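# Zip the suitcase closed along its wheeled end

## Task

Close the suitcase zipper along the end that carries the wheels, then leave the suitcase lying flat with the same side facing up as at the start.

## Robot and tools

Robot: two arms, left_arm and right_arm, each ending in a two-finger gripper. The calibrated bases are left_arm at (+0.027, +0.299, 0) m with quat_wxyz (+1.000, 0, 0, +0.020) and right_arm at (+0.004, -0.332, 0) m with quat_wxyz (+1.000, 0, 0, -0.011). A two-camera stand is fixed to the floor behind them.

Frames: the scene frame has its origin at table-top height, halfway between the nominal base spots. +x points out over the table, +z up, and +y toward left_arm. Arm names do not match left and right in the pictures. Reported hand positions (m), quaternions (wxyz) and velocities use the scene frame. Offsets you send use each arm's own Hand target axes. The fingers point along the gripper's +z and close along its y. end_effector_position sits between the pads, roughly 1 cm short of the tips. Readings may be off by a few cm, more when reaching far.

execute_actions: "actions" holds a list of actions. Each action has up to 15 rows, one per 1/30 s step; a short action repeats its final row until 15 steps pass. A row has 14 numbers in [-1, 1]: dx, dy, dz, rx, ry, rz, opening for left_arm, then the same seven for right_arm. Both arms always need numbers. The six pose numbers are an offset, not a pose: measured from that arm's Hand target as it was when the action began, along that target's axes, and every row in the action uses that same start. 1.0 equals 0.6 m or 180 degrees; rx, ry, rz form a single rotation vector. Sending the same offset again moves further. All six at 0 re-commands the current Hand target. Opening is absolute: +1 is wide open (0.093 m), -1 shut. "cameras" picks views by name (["all"], [], or names); an empty actions list returns pictures by default.

move: drives each gripper straight toward an offset target. "target" is one 14-number row (same layout and scale as above) or a list of up to 15 such rows; every row is an offset from the Hand targets at the start of the move, not from the previous row. "speed" is path top speed in m/s, 0.002 to 2.9, default 0.25 (turning up to twice that in rad/s), one value or one per target. "blend" (m) rounds corners of a list; 0 stops at each point. "opening_speed" sets how fast openings change, per second on the -1..+1 scale, at least 0.2. "grip_force" caps force per pad, about 10 to 50 N, one value or one per arm; it persists, and low values close slowly. "blocking": false returns after about 0.5 s while motion continues. A move runs at most 10 s and does not avoid obstacles or the other arm. Its result adds a "move:" line: done, off_target, moving, held or fault, plus limits such as limits=paced (pose clipped) or limits=held (steps withheld). done means within 10 mm and 2 degrees and at rest; it says nothing about contact.

wait: "seconds" 0 to 10; arms keep their last command and a running move continues. stop: brakes a running move. zoom_image: "camera" (cam_high, cam_left_wrist or cam_right_wrist) and "region" [x0, y0, x1, y1] in pixels from the top-left, no more than 504 by 504, on the newest picture. finished_scene: "scene" is the current scene's number; it cannot be undone, and the suitcase must stay zipped and flat afterwards.

Results: per arm end_effector_position, end_effector_quat_wxyz, Hand target (last commanded pose after clipping; the base for the next offsets), Tool commands, grip_measured, Joint positions (the last entry is finger gap in m, floored at zero), Joint velocities (may be omitted when all are within noise), Joint torques (include arm weight, have offsets and noise; entries 1 to 3 wrap at ±28 N m) and Motor temperatures. Images: cam_high, cam_low, cam_left_wrist, cam_right_wrist, each 672x504; calibration is approximate and wrist views may lag.

Behaviour: orientation commands are clipped to within 40 degrees of the current tilt each step. Friction and weight can leave a gripper short, low or tilted; check after each move and send the remaining gap as an offset. Tiny moves may fail or drift sideways. Blocked arms keep pushing until commanded back past the gripper. Avoid paths near an arm's own base. Joint ranges (rad): waist -2.618 to 3.054, shoulder 0.000 to 3.142, elbow 0.000 to 3.142 (straight at 2.901), wrist pitch -1.571 to 1.571, wrist yaw -1.571 to 1.571, wrist roll -2.094 to 2.094.

Gripping: grip_measured is +1 open, -1 closed; pads meet near -0.94 and each mm of object width adds about 0.0208. To grip a rigid flat part firmly, send a value at least 0.24 under the reading for its width; to hold, keep sending it; to release, send well above it. The motor pushes about 50 to 65 N per pad.

Avoid: arm-to-arm contact or one gripper squeezing the other, fast impacts, hard presses on heavy or fixed things, dropping or releasing moving parts, letting anything leave the table, strain on wrist camera cables, and any arm stop. Heat builds when holding loads, staying stretched or pushing against the unreachable: a warning appears at 75 °C, at 90 °C that arm folds and idles, and at 100 °C it goes limp.

Each tool is called as name(argument=value, ...) on one line, values as JSON.

## Session

execute_actions(actions=[])

Scene clock: 0.00 s.
left_arm: end_effector_position=(+0.3875, +0.3423, +0.1003) grip_measured=+1.000 end_effector_quat_wxyz=(+0.614, -0.101, +0.783, +0.017) | right_arm: end_effector_position=(+0.3787, -0.3500, +0.1165) grip_measured=+1.000 end_effector_quat_wxyz=(+0.651, +0.024, +0.759, -0.024)
Joint positions: left_arm=[0.051 1.491 0.217 1.025 -0.062 -0.118 0.093] | right_arm=[-0.012 1.571 0.237 1.181 0.033 0 0.093]
Joint velocities: within noise
Joint torques (N m): no reading
Motor temperatures (°C): left_arm=[20 22 28 23 21 19 20] | right_arm=[19 21 26 25 19 20 20]
Heat: left arm: 28 °C; right arm: 26 °C.
Hand target: left_arm +0.3879, +0.3424, +0.1000; +0.612, -0.101, +0.784, +0.017 | right_arm +0.3819, -0.3502, +0.1288; +0.666, +0.024, +0.745, -0.024
Tool commands: left_gripper/opening=+1.0 right_gripper/opening=+1.0

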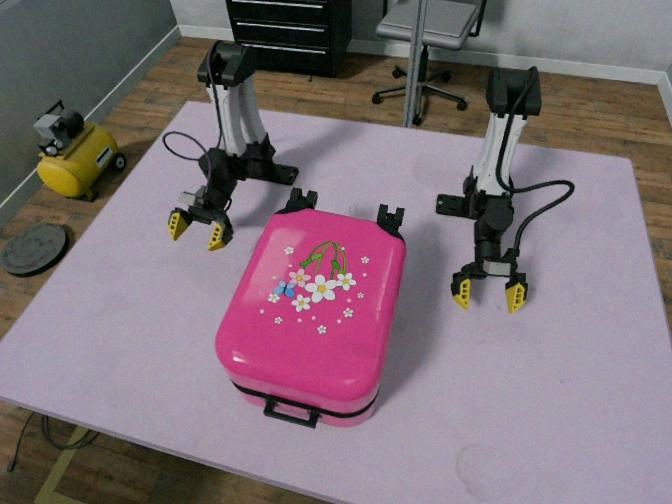

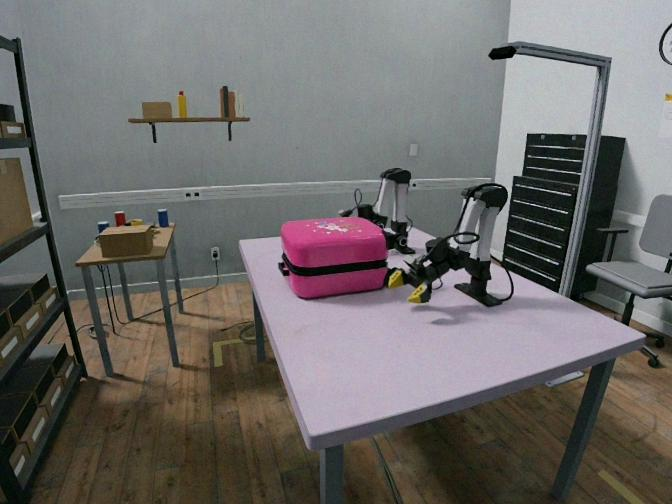

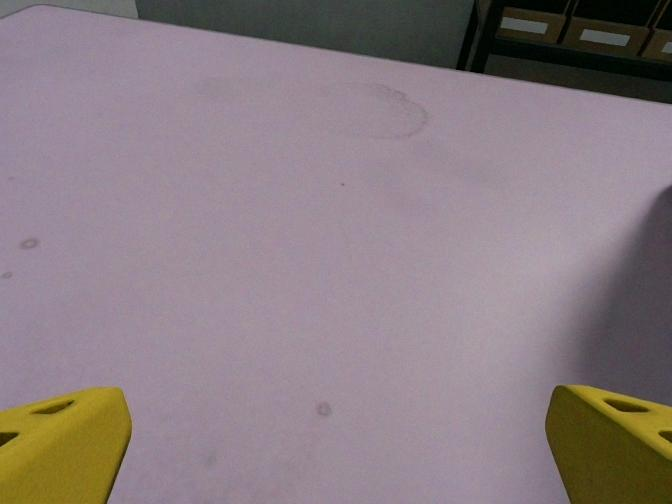

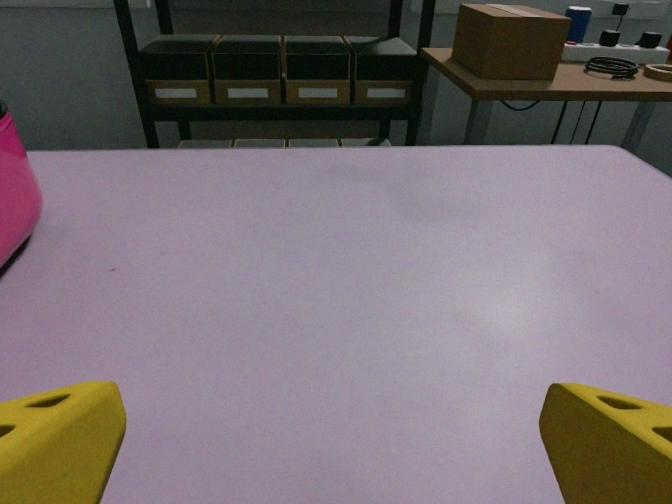

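zoom_image(camera="cam_high", region=[200, 170, 430, 440])

zoom_image(camera="cam_low", region=[250, 180, 450, 320])

Scaled by 1.867 from the camera's 672x504 image, which has a finer 960x720 frame.

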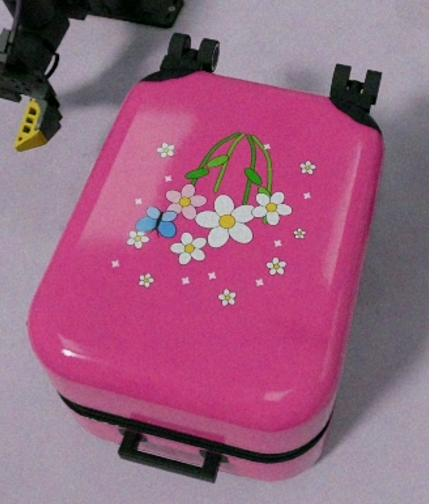

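Scaled by 2.520 from the camera's 672x504 image, which has a finer 960x720 frame.

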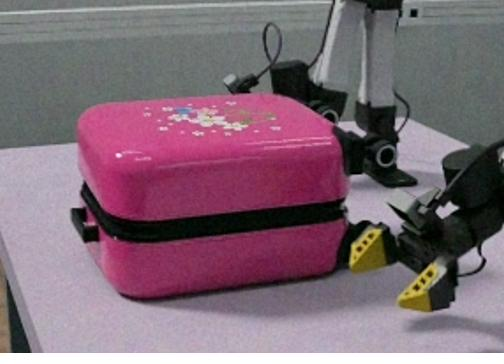

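move(target=[-0.02,-0.2,-0.509,0.369,0.037,0.096,1,0,0,0,0,0,0,1], cameras=["cam_high","cam_left_wrist"])

Scene clock: 29.20 s.
left_arm: end_effector_position=(+0.1227, +0.1778, +0.1953) grip_measured=+1.000 end_effector_quat_wxyz=(+0.487, +0.342, +0.763, -0.251) | right_arm: end_effector_position=(+0.3787, -0.3500, +0.1165) grip_measured=+1.000 end_effector_quat_wxyz=(+0.651, +0.024, +0.759, -0.024)
Joint positions: left_arm=[0.278 0.17 0.628 -1.356 1.034 0.767 0.093] | right_arm=[-0.012 1.571 0.237 1.181 0.033 0 0.093]
Joint torques (N m): left_arm=[-1.18 4.42 7.73 1.53 0.34 -0.08] | right_arm=[-0.14 -5.29 4.72 2.19 -0.03 0]
Motor temperatures (°C): left_arm=[20 23 29 29 21 19 20] | right_arm=[19 24 27 32 18 20 20]
Heat: left arm: 29 °C; right arm: 32 °C.
Hand target: left_arm +0.1201, +0.1806, +0.1996; +0.515, +0.360, +0.703, -0.332 | right_arm +0.3819, -0.3502, +0.1288; +0.666, +0.024, +0.745, -0.024
Off the commanded pose: left_arm 0.006 m, 12 deg | right_arm 0.013 m, 2 deg.
move: off_target (left_arm, right_arm)
camera_calibration:
cam_left_wrist: T_world_to_cam=[[-0.767497, -0.640204, 0.0329841, 0.202665], [-0.498497, 0.563682, -0.658608, 0.128241], [0.40305, -0.521922, -0.751763, 0.277693], [0, 0, 0, 1]] pos_world=[0.107548, 0.202394, 0.286535]
Images, in order (width x height): cam_high 672x504, cam_left_wrist 672x504.

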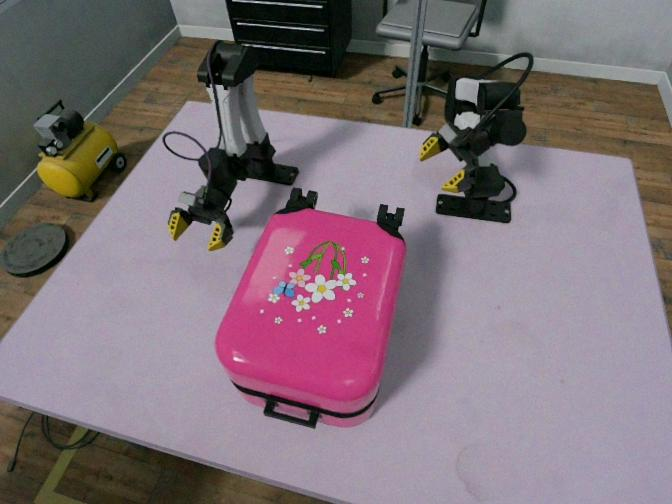

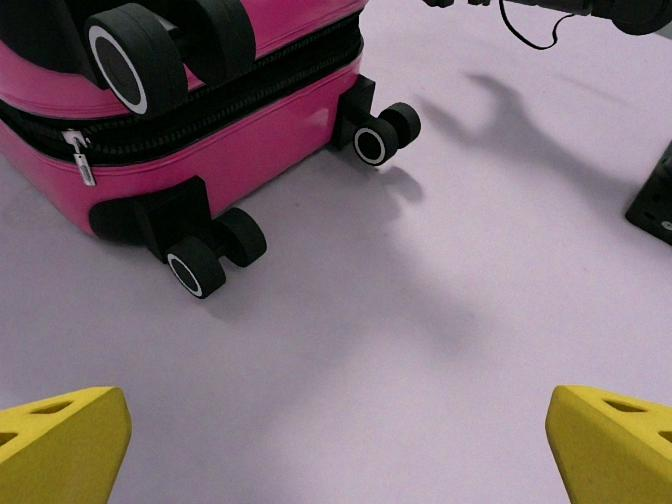

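zoom_image(camera="cam_left_wrist", region=[0, 0, 440, 310])

Scaled by 1.145 from the camera's 672x504 image, which has a finer 960x720 frame.

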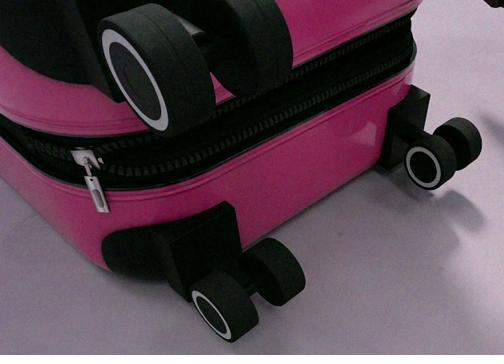

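move(target=[0.086,0.229,-0.02,-0.08,-0.008,-0.021,1,0,0,0,0,0,0,1], cameras=["cam_left_wrist"])

zoom_image(camera="cam_left_wrist", region=[0, 0, 504, 378])

Scene clock: 55.60 s.
left_arm: end_effector_position=(+0.2179, +0.2701, +0.1336) grip_measured=+1.000 end_effector_quat_wxyz=(+0.545, +0.257, +0.753, -0.264) | right_arm: end_effector_position=(+0.3787, -0.3500, +0.1165) grip_measured=+1.000 end_effector_quat_wxyz=(+0.651, +0.024, +0.759, -0.024)
Joint positions: left_arm=[0.81 1.083 0.453 -1.153 1.295 1.67 0.093] | right_arm=[-0.012 1.571 0.237 1.181 0.033 0 0.093]
Joint torques (N m): left_arm=[-0.98 0.42 7.17 -0.16 0.8 0.23] | right_arm=[-0.13 -5.34 4.74 2.19 -0.02 0.01]
Heat: left arm: 32 °C; right arm: 34 °C.
Hand target: left_arm +0.2201, +0.2705, +0.1396; +0.553, +0.265, +0.744, -0.263 | right_arm +0.3819, -0.3502, +0.1288; +0.666, +0.024, +0.745, -0.024
Off the commanded pose: left_arm 0.006 m, 2 deg | right_arm 0.013 m, 2 deg.
move: off_target (right_arm)
camera_calibration:
cam_left_wrist: T_world_to_cam=[[-0.674917, -0.731034, 0.100385, 0.332218], [-0.531236, 0.38696, -0.753691, 0.150624], [0.512129, -0.562007, -0.649517, 0.214473], [0, 0, 0, 1]] pos_world=[0.194399, 0.305112, 0.219479]
Images, in order (width x height): cam_left_wrist 672x504.

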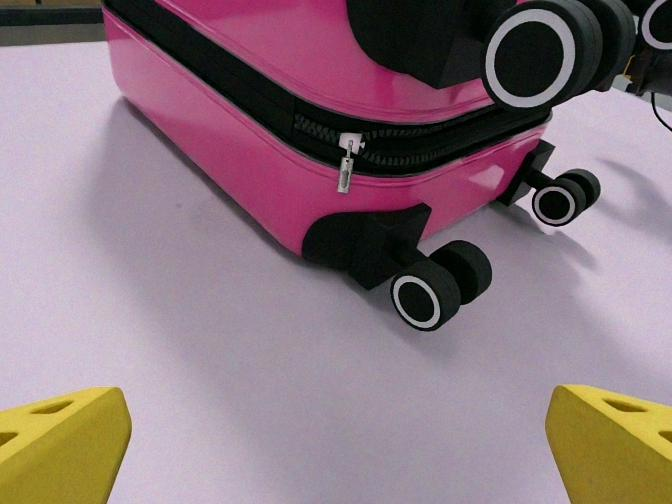

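Scaled by 1.000.

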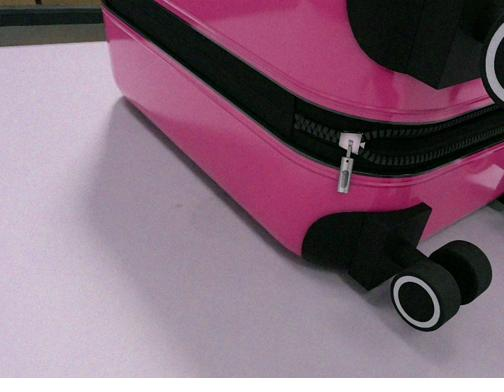

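move(target=[-0.113,0.19,-0.037,-0.294,-0.03,-0.075,1,-0.0275,0.275,-0.378,-0.27,-0.001,-0.03,0], cameras=["cam_high","cam_right_wrist"])

Scene clock: 116.17 s.
left_arm: end_effector_position=(+0.2970, +0.3587, +0.1885) grip_measured=+1.000 end_effector_quat_wxyz=(+0.603, -0.103, +0.791, +0.017) | right_arm: end_effector_position=(+0.1727, -0.1677, +0.1471) grip_measured=+0.003 end_effector_quat_wxyz=(+0.593, -0.298, +0.707, +0.245)
Joint positions: left_arm=[0.263 0.526 0.319 -0.071 0.139 -0.061 0.093] | right_arm=[0.742 0.007 0.068 -0.24 -0.07 -0.02 0.045]
Joint torques (N m): left_arm=[-0.92 1.69 9.74 2.75 -0.08 -0.07] | right_arm=[0.47 1.32 9.29 2.1 0.05 0.1]
Motor temperatures (°C): left_arm=[20 22 32 24 21 19 20] | right_arm=[19 24 28 39 18 20 20]
Heat: left arm: 32 °C; right arm: 39 °C.
Hand target: left_arm +0.2998, +0.3608, +0.1994; +0.613, -0.107, +0.782, +0.023 | right_arm +0.1699, -0.1703, +0.1698; +0.616, -0.287, +0.688, +0.254
Off the commanded pose: left_arm 0.011 m, 2 deg | right_arm 0.023 m, 4 deg.
joint sent to its limit (right arm) — joint 2 (shoulder), lower limit. The joint targets still meet the commanded pose.
move: off_target (left_arm, right_arm)
camera_calibration:
cam_right_wrist: T_world_to_cam=[[0.703952, -0.709554, 0.0313771, -0.247035], [-0.4014, -0.4339, -0.806603, 0.151473], [0.585943, 0.555215, -0.59026, 0.161539], [0, 0, 0, 1]] pos_world=[0.14005, -0.199249, 0.22528]
Images, in order (width x height): cam_high 672x504, cam_right_wrist 672x504.

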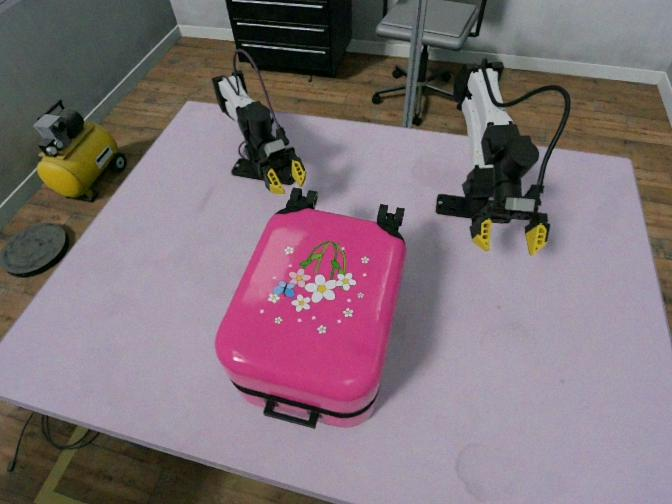

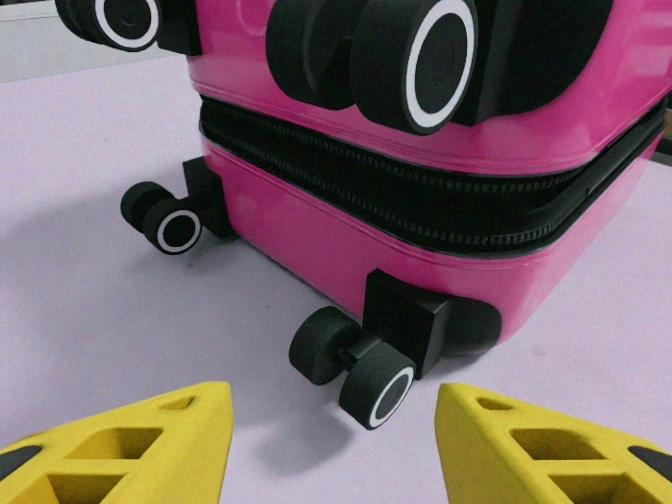

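move(target=[0,0,0,0,0,0,1,0.027,0.13,0.205,0,0,-0.25,0], speed=0.15, cameras=["cam_right_wrist"])

Scene clock: 144.67 s.
left_arm: end_effector_position=(+0.2971, +0.3587, +0.1886) grip_measured=+1.000 end_effector_quat_wxyz=(+0.604, -0.103, +0.790, +0.017) | right_arm: end_effector_position=(+0.1967, -0.0399, +0.1189) grip_measured=+0.003 end_effector_quat_wxyz=(+0.639, -0.551, +0.537, -0.010)
Joint positions: left_arm=[0.263 0.526 0.319 -0.071 0.139 -0.061 0.093] | right_arm=[1.186 1.411 0.189 1.023 0.375 -0.741 0.045]
Joint torques (N m): left_arm=[-0.87 1.51 9.84 2.74 -0.05 -0.09] | right_arm=[0.39 -2.74 6.68 2.43 0.07 0.03]
Motor temperatures (°C): left_arm=[20 22 35 30 20 19 20] | right_arm=[19 22 33 43 18 19 20]
Heat: left arm: 35 °C; right arm: 43 °C.
Hand target: left_arm +0.2999, +0.3608, +0.1994; +0.613, -0.106, +0.782, +0.023 | right_arm +0.2000, -0.0302, +0.1397; +0.666, -0.528, +0.526, -0.001
Off the commanded pose: left_arm 0.011 m, 2 deg | right_arm 0.023 m, 4 deg.
move: off_target (left_arm, right_arm)
camera_calibration:
cam_right_wrist: T_world_to_cam=[[0.55846, -0.389799, 0.732243, -0.214202], [0.0819512, -0.852475, -0.516305, 0.0476079], [0.825474, 0.348344, -0.444128, -0.0130108], [0, 0, 0, 1]] pos_world=[0.126462, -0.0383792, 0.17565]
Images, in order (width x height): cam_right_wrist 672x504.

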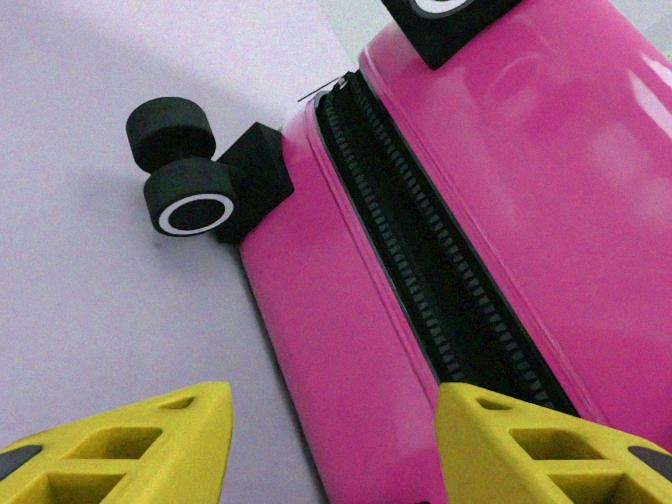

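move(target=[[0,0,0,0,0,0,1,0.0745,-0.109,-0.228,0,0,0,0],[0.18,-0.182,-0.069,0.2806,-0.1478,0.3125,0,0.29,-0.31,-0.31,0,0,0,0]], blend=[0.05,0], cameras=["cam_high","cam_left_wrist"])

Scene clock: 176.97 s.
left_arm: end_effector_position=(+0.2635, +0.2375, +0.1206) grip_measured=+0.002 end_effector_quat_wxyz=(+0.662, +0.522, +0.538, +0.003) | right_arm: end_effector_position=(+0.2471, -0.3353, +0.1597) grip_measured=+0.003 end_effector_quat_wxyz=(+0.661, -0.521, +0.540, -0.002)
Joint positions: left_arm=[0.401 0.936 0.007 0.591 1.189 1.089 0.045] | right_arm=[-0.75 1.199 0.521 -0.636 -1.44 -2.082 0.045]
Joint torques (N m): left_arm=[-0.85 0.57 4.57 2.18 0.47 0.18] | right_arm=[-0.7 -1.76 7.45 0.47 -0.79 -0.01]
Heat: left arm: 36 °C; right arm: 43 °C.
Hand target: left_arm +0.2572, +0.2323, +0.1159; +0.669, +0.526, +0.525, +0.000 | right_arm +0.2500, -0.3401, +0.1697; +0.666, -0.528, +0.526, -0.001
Off the commanded pose: left_arm 0.009 m, 2 deg | right_arm 0.011 m, 2 deg.
joint sent to its limit (left arm) — joint 3 (elbow), lower limit, where the elbow is as bent as it goes. The joint targets still meet the commanded pose.
joint sent to its limit (right arm) — joint 6 (wrist roll), lower limit. The joint targets still meet the commanded pose.
move: off_target (right_arm)
camera_calibration:
cam_left_wrist: T_world_to_cam=[[-0.546238, -0.450608, -0.706099, 0.337218], [0.0836621, 0.809408, -0.581257, -0.105499], [0.833441, -0.376579, -0.404431, 0.00609463], [0, 0, 0, 1]] pos_world=[0.187948, 0.23964, 0.179252]
Images, in order (width x height): cam_high 672x504, cam_left_wrist 672x504.

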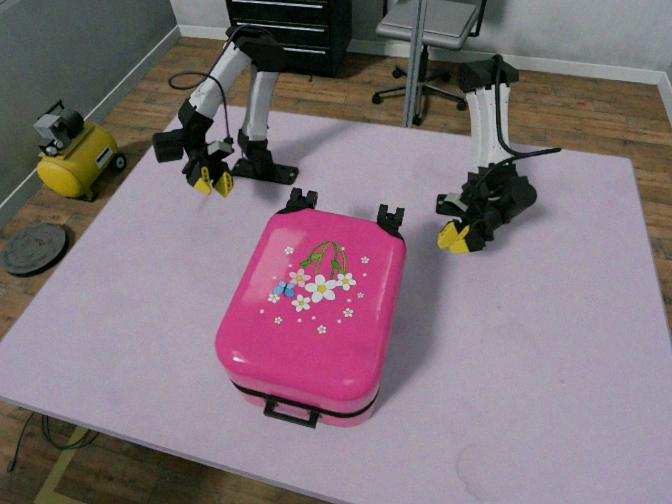

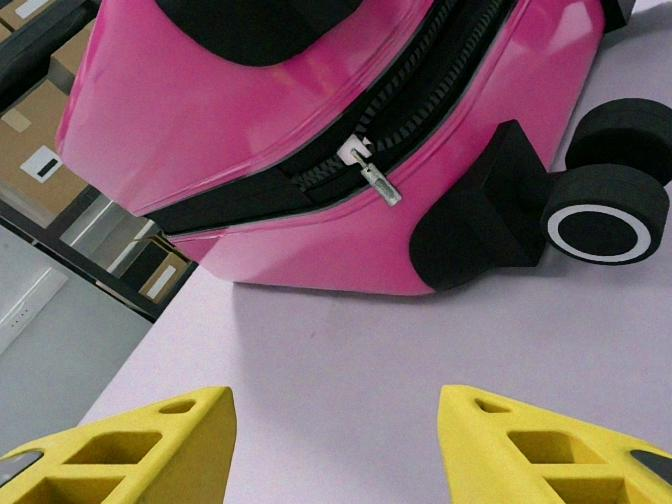

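move(target=[-0.01,-0.033,0.16,0,0,0,0,0,0,0,0,0,0,0], speed=0.12, cameras=["cam_left_wrist"])

Scene clock: 192.57 s.
left_arm: end_effector_position=(+0.3067, +0.1540, +0.0860) grip_measured=+0.002 end_effector_quat_wxyz=(+0.652, +0.530, +0.542, -0.014) | right_arm: end_effector_position=(+0.2471, -0.3353, +0.1597) grip_measured=+0.003 end_effector_quat_wxyz=(+0.661, -0.521, +0.540, -0.002)
Joint positions: left_arm=[-0.197 1.717 0.04 1.492 0.63 0.864 0.045] | right_arm=[-0.75 1.199 0.521 -0.636 -1.44 -2.082 0.045]
Joint torques (N m): left_arm=[-1.07 -2.04 3.59 3.1 0.04 -0.07] | right_arm=[-0.69 -1.83 7.47 0.48 -0.8 -0.03]
Motor temperatures (°C): left_arm=[20 21 34 31 20 19 20] | right_arm=[19 21 32 38 18 19 20]
Heat: left arm: 34 °C; right arm: 38 °C.
Hand target: left_arm +0.3111, +0.1526, +0.0962; +0.669, +0.526, +0.525, +0.000 | right_arm +0.2500, -0.3401, +0.1697; +0.666, -0.528, +0.526, -0.001
Off the commanded pose: left_arm 0.011 m, 3 deg | right_arm 0.011 m, 2 deg.
joint sent to its limit (right arm) — joint 6 (wrist roll), lower limit. The joint targets still meet the commanded pose.
move: off_target (left_arm, right_arm)
camera_calibration:
cam_left_wrist: T_world_to_cam=[[-0.580668, -0.433762, -0.688967, 0.305267], [0.0854038, 0.809128, -0.581393, -0.062212], [0.809648, -0.396437, -0.43279, -0.0625607], [0, 0, 0, 1]] pos_world=[0.233224, 0.157949, 0.147074]
Images, in order (width x height): cam_left_wrist 672x504.

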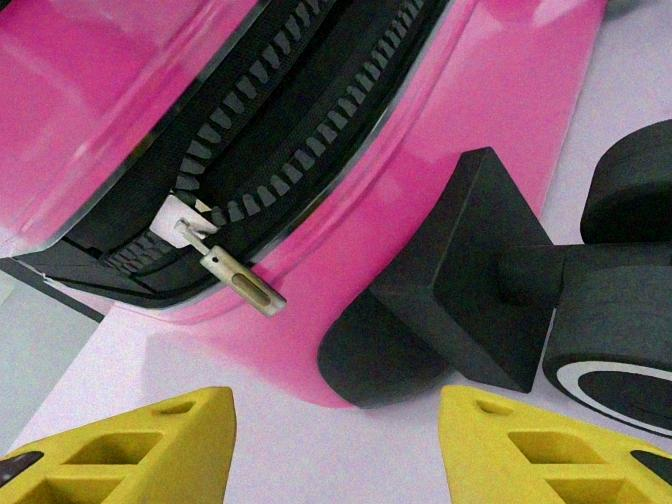

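move(target=[[-0.023,0.043,0.02,0,0,0,0,0,0,0,0,0,0,0],[-0.023,0.043,0.055,0,0,0,0,0,0,0,0,0,0,0]], speed=0.08, cameras=["cam_left_wrist"])

Scene clock: 206.83 s.
left_arm: end_effector_position=(+0.3313, +0.1349, +0.1130) grip_measured=+0.002 end_effector_quat_wxyz=(+0.661, +0.533, +0.528, -0.012) | right_arm: end_effector_position=(+0.2471, -0.3353, +0.1597) grip_measured=+0.003 end_effector_quat_wxyz=(+0.661, -0.521, +0.540, -0.002)
Joint positions: left_arm=[-0.265 1.574 0.168 1.254 0.579 0.855 0.045] | right_arm=[-0.75 1.199 0.521 -0.636 -1.44 -2.082 0.045]
Joint torques (N m): left_arm=[-1.2 -2.18 7.2 2.53 -0.14 -0.1] | right_arm=[-0.66 -1.81 7.49 0.48 -0.81 -0.03]
Heat: left arm: 34 °C; right arm: 36 °C.
Hand target: left_arm +0.3423, +0.1332, +0.1205; +0.669, +0.526, +0.525, +0.000 | right_arm +0.2500, -0.3401, +0.1697; +0.666, -0.528, +0.526, -0.001
Off the commanded pose: left_arm 0.013 m, 2 deg | right_arm 0.011 m, 2 deg.
joint sent to its limit (right arm) — joint 6 (wrist roll), lower limit. The joint targets still meet the commanded pose.
move: off_target (left_arm, right_arm)
camera_calibration:
cam_left_wrist: T_world_to_cam=[[-0.56798, -0.42728, -0.703442, 0.326381], [0.114185, 0.805512, -0.581474, -0.0420304], [0.815083, -0.410588, -0.408725, -0.0809726], [0, 0, 0, 1]] pos_world=[0.256177, 0.140066, 0.172055]
Images, in order (width x height): cam_left_wrist 672x504.

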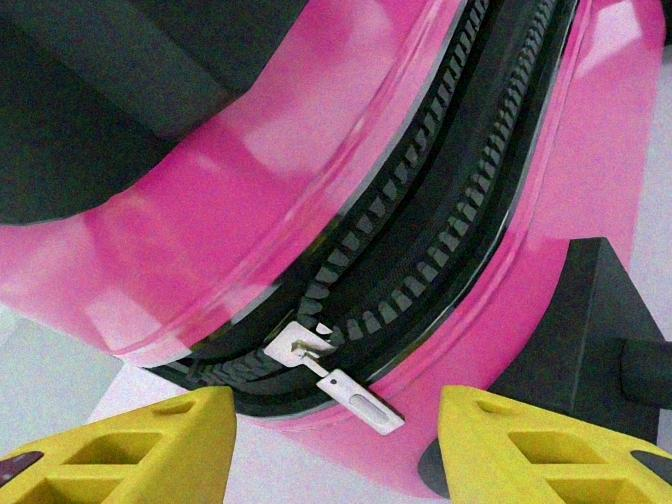

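move(target=[[0,-0.006,0.028,0,0,0,0,0,0,0,0,0,0,0],[0,-0.006,0.028,0,0,0,-1,0,0,0,0,0,0,0]], speed=0.06, opening_speed=1, cameras=["cam_left_wrist"])

Scene clock: 219.67 s.
left_arm: end_effector_position=(+0.3479, +0.1261, +0.1119) grip_measured=-0.987 end_effector_quat_wxyz=(+0.663, +0.522, +0.536, +0.003) | right_arm: end_effector_position=(+0.2471, -0.3353, +0.1597) grip_measured=+0.003 end_effector_quat_wxyz=(+0.661, -0.521, +0.540, -0.002)
Joint positions: left_arm=[-0.316 1.653 0.22 1.296 0.489 0.841 0] | right_arm=[-0.75 1.199 0.521 -0.636 -1.44 -2.082 0.045]
Joint torques (N m): left_arm=[-1.11 -2.55 6.67 2.59 0.27 -0.06] | right_arm=[-0.72 -1.76 7.43 0.46 -0.8 -0.03]
Heat: left arm: 34 °C; right arm: 35 °C.
Hand target: left_arm +0.3522, +0.1198, +0.1163; +0.669, +0.526, +0.525, +0.000 | right_arm +0.2500, -0.3401, +0.1697; +0.666, -0.528, +0.526, -0.001
Off the commanded pose: left_arm 0.009 m, 2 deg | right_arm 0.011 m, 2 deg.
joint sent to its limit (right arm) — joint 6 (wrist roll), lower limit. The joint targets still meet the commanded pose.
move: off_target (right_arm); target 2's new opening was sent with left_arm's hand 0.014 m and 2 deg from that target
camera_calibration:
cam_left_wrist: T_world_to_cam=[[-0.544607, -0.450668, -0.70732, 0.326471], [0.0865066, 0.808679, -0.581855, -0.0282698], [0.834218, -0.37807, -0.401426, -0.110161], [0, 0, 0, 1]] pos_world=[0.272142, 0.128343, 0.170249]
Images, in order (width x height): cam_left_wrist 672x504.

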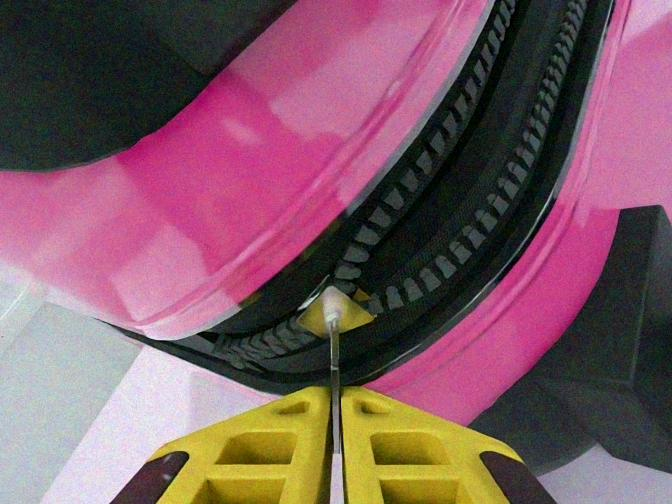

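move(target=[-0.0625,-0.0575,0.033,0,0,0,-1,0,0,0,0,0,0,0], speed=0.06, cameras=["cam_left_wrist"])

Scene clock: 234.63 s.
left_arm: end_effector_position=(+0.3294, +0.0800, +0.1136) grip_measured=-0.987 end_effector_quat_wxyz=(+0.664, +0.521, +0.536, +0.009) | right_arm: end_effector_position=(+0.2471, -0.3353, +0.1597) grip_measured=+0.003 end_effector_quat_wxyz=(+0.661, -0.521, +0.540, -0.002)
Joint positions: left_arm=[-0.562 1.653 0.22 1.312 0.235 0.813 0] | right_arm=[-0.75 1.199 0.521 -0.636 -1.44 -2.082 0.045]
Joint torques (N m): left_arm=[-1.74 -2.28 6.52 2.68 0.18 -0.05] | right_arm=[-0.68 -1.81 7.47 0.48 -0.81 -0.04]
Motor temperatures (°C): left_arm=[20 22 33 34 20 19 20] | right_arm=[19 21 34 33 19 19 20]
Heat: left arm: 34 °C; right arm: 34 °C.
Hand target: left_arm +0.3302, +0.0698, +0.1164; +0.669, +0.526, +0.525, +0.000 | right_arm +0.2500, -0.3401, +0.1697; +0.666, -0.528, +0.526, -0.001
Off the commanded pose: left_arm 0.011 m, 2 deg | right_arm 0.011 m, 2 deg.
joint sent to its limit (right arm) — joint 6 (wrist roll), lower limit. The joint targets still meet the commanded pose.
move: off_target (left_arm, right_arm)
camera_calibration:
cam_left_wrist: T_world_to_cam=[[-0.534774, -0.452748, -0.713468, 0.29448], [0.0840673, 0.81165, -0.578064, 0.0116771], [0.840803, -0.369113, -0.395988, -0.114919], [0, 0, 0, 1]] pos_world=[0.253123, 0.0814295, 0.171346]
Images, in order (width x height): cam_left_wrist 672x504.

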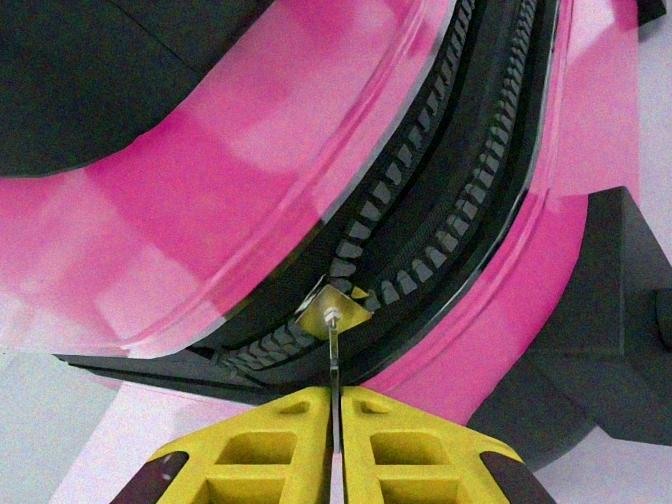

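wait(seconds=0, cameras=["cam_high"])

Scene clock: 238.60 s.
left_arm: end_effector_position=(+0.3294, +0.0800, +0.1136) grip_measured=-0.987 end_effector_quat_wxyz=(+0.664, +0.521, +0.536, +0.009) | right_arm: end_effector_position=(+0.2471, -0.3353, +0.1597) grip_measured=+0.003 end_effector_quat_wxyz=(+0.661, -0.521, +0.540, -0.002)
Joint positions: left_arm=[-0.562 1.653 0.22 1.312 0.235 0.812 0] | right_arm=[-0.75 1.199 0.521 -0.636 -1.44 -2.082 0.045]
Joint torques (N m): left_arm=[-1.81 -2.22 6.45 2.71 0.21 -0.06] | right_arm=[-0.73 -1.8 7.47 0.49 -0.8 -0.02]
Heat: left arm: 35 °C; right arm: 34 °C.
Hand target: left_arm +0.3302, +0.0698, +0.1164; +0.669, +0.526, +0.525, +0.000 | right_arm +0.2500, -0.3401, +0.1697; +0.666, -0.528, +0.526, -0.001
Tool commands: left_gripper/opening=-1.0 right_gripper/opening=+0.0
Off the commanded pose: left_arm 0.011 m, 2 deg | right_arm 0.011 m, 2 deg.
Images, in order (width x height): cam_high 672x504.

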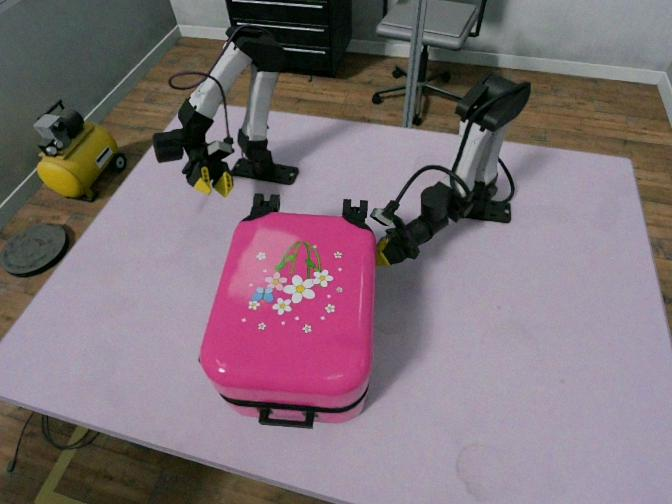

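move(target=[0,0,0,0,0,0,-1,0.102,0.0275,0.229,0,0,0,-1], speed=0.15, cameras=["cam_high","cam_right_wrist"])

Scene clock: 260.90 s.
left_arm: end_effector_position=(+0.3294, +0.0800, +0.1136) grip_measured=-0.987 end_effector_quat_wxyz=(+0.664, +0.521, +0.536, +0.009) | right_arm: end_effector_position=(+0.3629, -0.2719, +0.0915) grip_measured=-0.987 end_effector_quat_wxyz=(+0.652, -0.527, +0.545, +0.016)
Joint positions: left_arm=[-0.562 1.653 0.22 1.312 0.235 0.812 0] | right_arm=[-0.217 1.804 0.389 1.13 -1.012 -0.989 0]
Joint torques (N m): left_arm=[-1.78 -2.24 6.61 2.68 0.23 -0.08] | right_arm=[0.51 -4.81 2.88 2.38 -0.14 0.16]
Heat: left arm: 35 °C; right arm: 34 °C.
Hand target: left_arm +0.3302, +0.0698, +0.1164; +0.669, +0.526, +0.525, +0.000 | right_arm +0.3647, -0.2703, +0.0999; +0.667, -0.528, +0.526, -0.001
Off the commanded pose: left_arm 0.011 m, 2 deg | right_arm 0.009 m, 3 deg.
move: off_target (left_arm, right_arm)
camera_calibration:
cam_right_wrist: T_world_to_cam=[[0.575075, -0.442569, 0.688056, -0.393773], [0.0677094, -0.812408, -0.579145, -0.156092], [0.815294, 0.37964, -0.43723, -0.0699467], [0, 0, 0, 1]] pos_world=[0.294045, -0.274528, 0.149955]
Images, in order (width x height): cam_high 672x504, cam_right_wrist 672x504.

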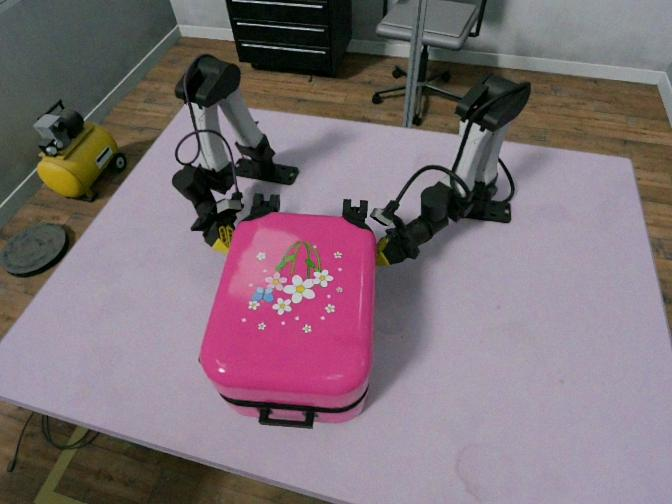

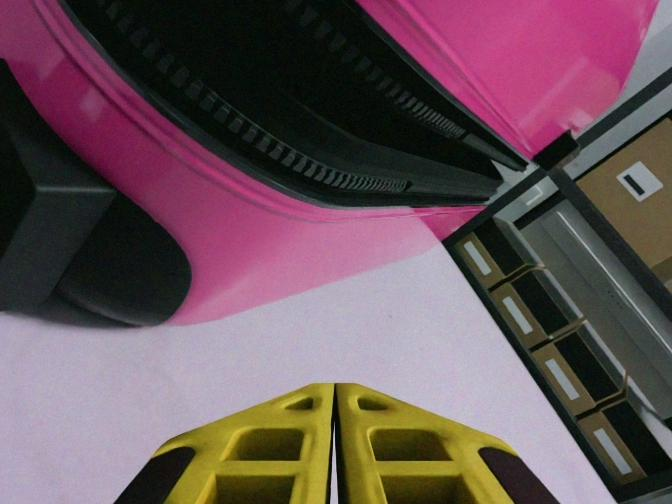

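move(target=[0,0,0,0,0,0,-1,-0.005,0.053,0.069,0,0,0,-1], speed=0.06, cameras=["cam_left_wrist","cam_right_wrist"])

Scene clock: 270.53 s.
left_arm: end_effector_position=(+0.3294, +0.0800, +0.1136) grip_measured=-0.987 end_effector_quat_wxyz=(+0.664, +0.521, +0.536, +0.009) | right_arm: end_effector_position=(+0.3691, -0.2265, +0.0562) grip_measured=-0.987 end_effector_quat_wxyz=(+0.634, -0.532, +0.560, +0.027)
Joint positions: left_arm=[-0.562 1.653 0.22 1.312 0.235 0.812 0] | right_arm=[-0.033 1.976 0.389 1.295 -0.835 -0.937 0]
Joint torques (N m): left_arm=[-1.88 -2.17 6.61 2.66 0.21 -0.06] | right_arm=[0.43 -5.48 2.59 2.85 -0.13 0.17]
Motor temperatures (°C): left_arm=[20 22 33 36 20 19 20] | right_arm=[19 21 32 38 18 19 20]
Heat: left arm: 36 °C; right arm: 38 °C.
Hand target: left_arm +0.3302, +0.0698, +0.1164; +0.669, +0.526, +0.525, +0.000 | right_arm +0.3748, -0.2254, +0.0750; +0.667, -0.528, +0.526, -0.001
Off the commanded pose: left_arm 0.011 m, 2 deg | right_arm 0.020 m, 6 deg.
move: off_target (left_arm, right_arm)
camera_calibration:
cam_left_wrist: T_world_to_cam=[[-0.53494, -0.452926, -0.71323, 0.294568], [0.0839365, 0.811504, -0.578288, 0.0118178], [0.84071, -0.369215, -0.396089, -0.11483], [0, 0, 0, 1]] pos_world=[0.253123, 0.08143, 0.171446]
cam_right_wrist: T_world_to_cam=[[0.611703, -0.430942, 0.663407, -0.36245], [0.0422492, -0.819608, -0.571365, -0.132796], [0.789959, 0.377534, -0.483149, -0.0961775], [0, 0, 0, 1]] pos_world=[0.303299, -0.228726, 0.118109]
Images, in order (width x height): cam_left_wrist 672x504, cam_right_wrist 672x504.

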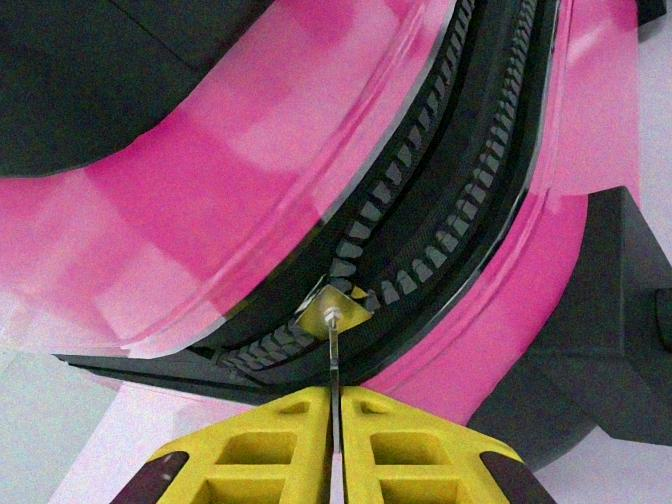

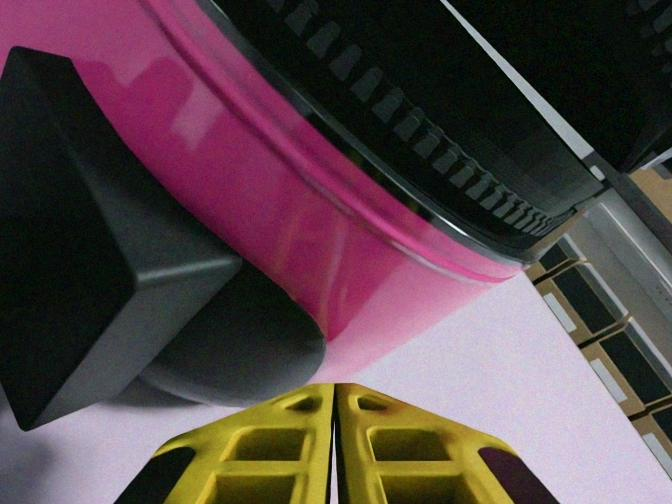

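move(target=[-0.051,-0.049,0.012,0,0,0,-1,0,0,0,0,0,0,-1], speed=0.05, cameras=["cam_left_wrist","cam_right_wrist"])

Scene clock: 278.43 s.
left_arm: end_effector_position=(+0.3131, +0.0550, +0.1141) grip_measured=-0.987 end_effector_quat_wxyz=(+0.664, +0.507, +0.549, +0.028) | right_arm: end_effector_position=(+0.3765, -0.2359, +0.0565) grip_measured=-0.987 end_effector_quat_wxyz=(+0.634, -0.520, +0.573, +0.001)
Joint positions: left_arm=[-0.748 1.653 0.22 1.316 -0.005 0.788 0] | right_arm=[-0.04 1.976 0.389 1.307 -0.78 -0.935 0]
Joint torques (N m): left_arm=[-2.81 -2.29 6.69 2.7 0.53 -0.02] | right_arm=[1.1 -5.08 2.54 2.8 -0.66 0.15]
Heat: left arm: 36 °C; right arm: 41 °C.
Hand target: left_arm +0.3052, +0.0346, +0.1165; +0.669, +0.526, +0.525, +0.000 | right_arm +0.3748, -0.2254, +0.0750; +0.667, -0.528, +0.526, -0.001
Off the commanded pose: left_arm 0.022 m, 5 deg | right_arm 0.021 m, 7 deg.
move: off_target (left_arm, right_arm)
camera_calibration:
cam_left_wrist: T_world_to_cam=[[-0.507274, -0.479541, -0.71604, 0.267999], [0.04209, 0.816102, -0.576373, 0.0463772], [0.860756, -0.322517, -0.393804, -0.11931], [0, 0, 0, 1]] pos_world=[0.236694, 0.0521887, 0.171644]
cam_right_wrist: T_world_to_cam=[[0.578484, -0.456517, 0.67598, -0.365446], [-0.00151269, -0.829317, -0.558777, -0.127228], [0.815693, 0.322221, -0.480437, -0.121183], [0, 0, 0, 1]] pos_world=[0.310061, -0.233296, 0.117721]
Images, in order (width x height): cam_left_wrist 672x504, cam_right_wrist 672x504.

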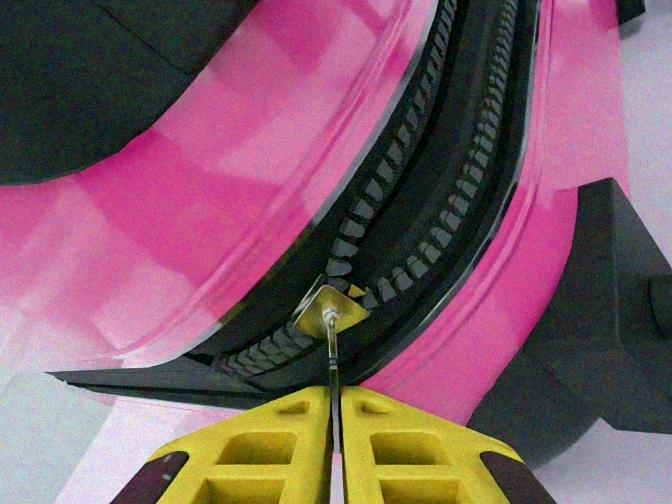

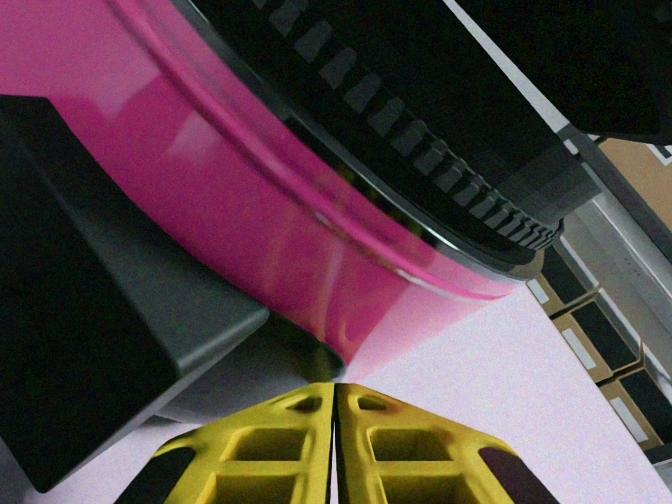

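move(target=[-0.039,-0.036,0.018,0,0,0,-1,-0.0185,0.0147,0.0233,0,0,0,-1], speed=0.05, cameras=["cam_left_wrist","cam_high"])

Scene clock: 285.27 s.
left_arm: end_effector_position=(+0.3038, +0.0400, +0.1137) grip_measured=-0.987 end_effector_quat_wxyz=(+0.664, +0.490, +0.562, +0.050) | right_arm: end_effector_position=(+0.3871, -0.2429, +0.0570) grip_measured=-0.987 end_effector_quat_wxyz=(+0.630, -0.501, +0.592, -0.038)
Joint positions: left_arm=[-0.879 1.674 0.238 1.32 -0.196 0.77 0] | right_arm=[-0.019 1.976 0.389 1.327 -0.666 -0.926 0]
Joint torques (N m): left_arm=[-3.79 -2.13 8.28 2.5 0.95 0.02] | right_arm=[5.48 -4.71 2.29 2.84 -1.1 0.21]
Motor temperatures (°C): left_arm=[20 22 33 36 20 19 20] | right_arm=[19 22 30 45 18 19 20]
Heat: left arm: 36 °C; right arm: 45 °C.
Hand target: left_arm +0.2904, +0.0045, +0.1165; +0.669, +0.526, +0.525, +0.000 | right_arm +0.3748, -0.2054, +0.0750; +0.667, -0.528, +0.526, -0.001
Off the commanded pose: left_arm 0.038 m, 8 deg | right_arm 0.043 m, 10 deg.
move: off_target (left_arm, right_arm)
camera_calibration:
cam_left_wrist: T_world_to_cam=[[-0.473659, -0.508095, -0.719365, 0.24712], [-0.00542915, 0.818472, -0.574521, 0.0728355], [0.880691, -0.268222, -0.390435, -0.124921], [0, 0, 0, 1]] pos_world=[0.227463, 0.0324402, 0.170841]
Images, in order (width x height): cam_high 672x504, cam_left_wrist 672x504.

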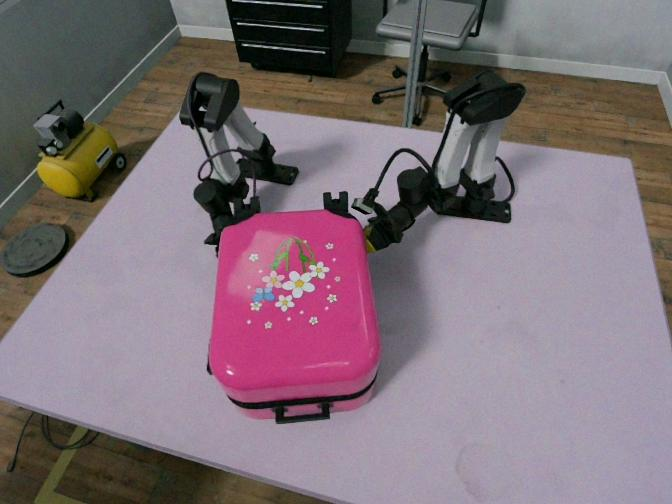

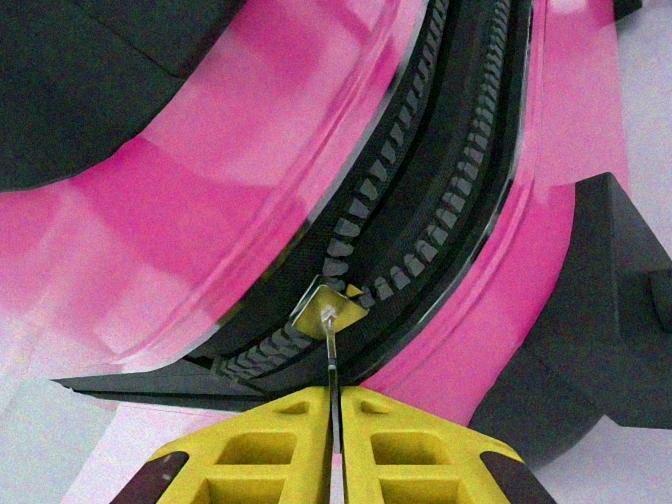

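move(target=[[0.042,0.038,-0.026,0,0,0,-1,0.021,-0.096,-0.1955,0,0,0,-1],[0.042,0.038,-0.026,0,0,0,-1,-0.31,-0.337,-0.175,-0.0807,0.298,0.257,-1],[0.042,0.038,-0.026,0,0,0,-1,-0.382,-0.158,0.188,-0.0807,0.298,0.257,-1]], speed=0.18, blend=[0.03,0.03,0], cameras=["cam_high","cam_right_wrist"])

Scene clock: 316.27 s.
left_arm: end_effector_position=(+0.3051, +0.0387, +0.1145) grip_measured=-0.987 end_effector_quat_wxyz=(+0.667, +0.521, +0.533, -0.001) | right_arm: end_effector_position=(+0.4018, -0.0400, +0.2833) grip_measured=-0.987 end_effector_quat_wxyz=(+0.249, -0.312, +0.913, +0.087)
Joint positions: left_arm=[-0.776 1.674 0.238 1.324 0.039 0.777 0] | right_arm=[0.648 2.276 2.817 -1.579 -0.019 -0.028 0]
Joint torques (N m): left_arm=[-0.03 -4.96 3.9 2.65 0.23 0.06] | right_arm=[-0.16 -10.32 6.78 1.29 0.07 0.11]
Motor temperatures (°C): left_arm=[20 22 32 36 20 19 20] | right_arm=[20 23 29 51 19 19 20]
Heat: left arm: 36 °C; right arm: 51 °C.
Hand target: left_arm +0.3034, +0.0396, +0.1165; +0.669, +0.526, +0.525, +0.000 | right_arm +0.4043, -0.0404, +0.2897; +0.245, -0.306, +0.916, +0.082
Off the commanded pose: left_arm 0.003 m, 1 deg | right_arm 0.007 m, 1 deg.
joint sent to its limit (right arm) — joint 4 (wrist pitch), lower limit. The joint targets still meet the commanded pose.
move: done
camera_calibration:
cam_right_wrist: T_world_to_cam=[[0.621091, -0.783446, 0.0214015, -0.288808], [-0.780123, -0.620616, -0.0790245, 0.347402], [0.0751936, 0.0323856, -0.996643, 0.336179], [0, 0, 0, 1]] pos_world=[0.425114, -0.0215493, 0.368685]
Images, in order (width x height): cam_high 672x504, cam_right_wrist 672x504.

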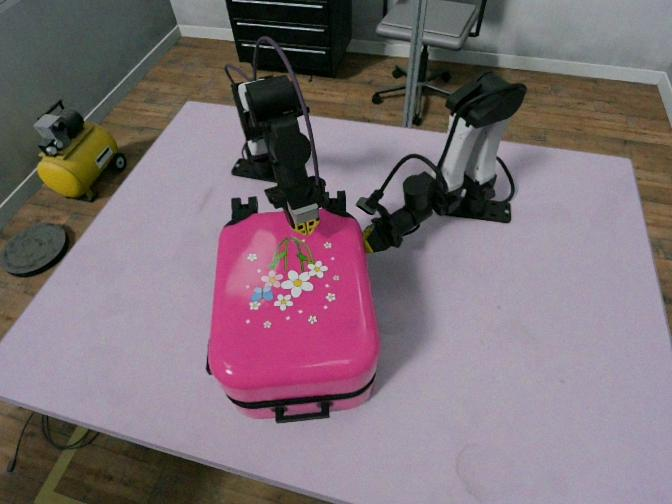

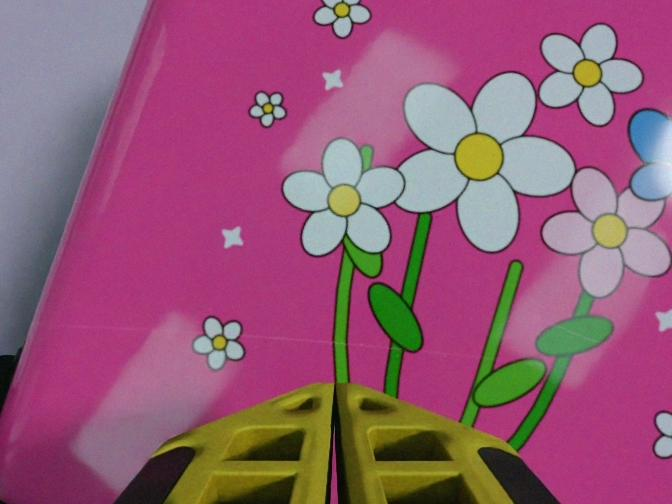

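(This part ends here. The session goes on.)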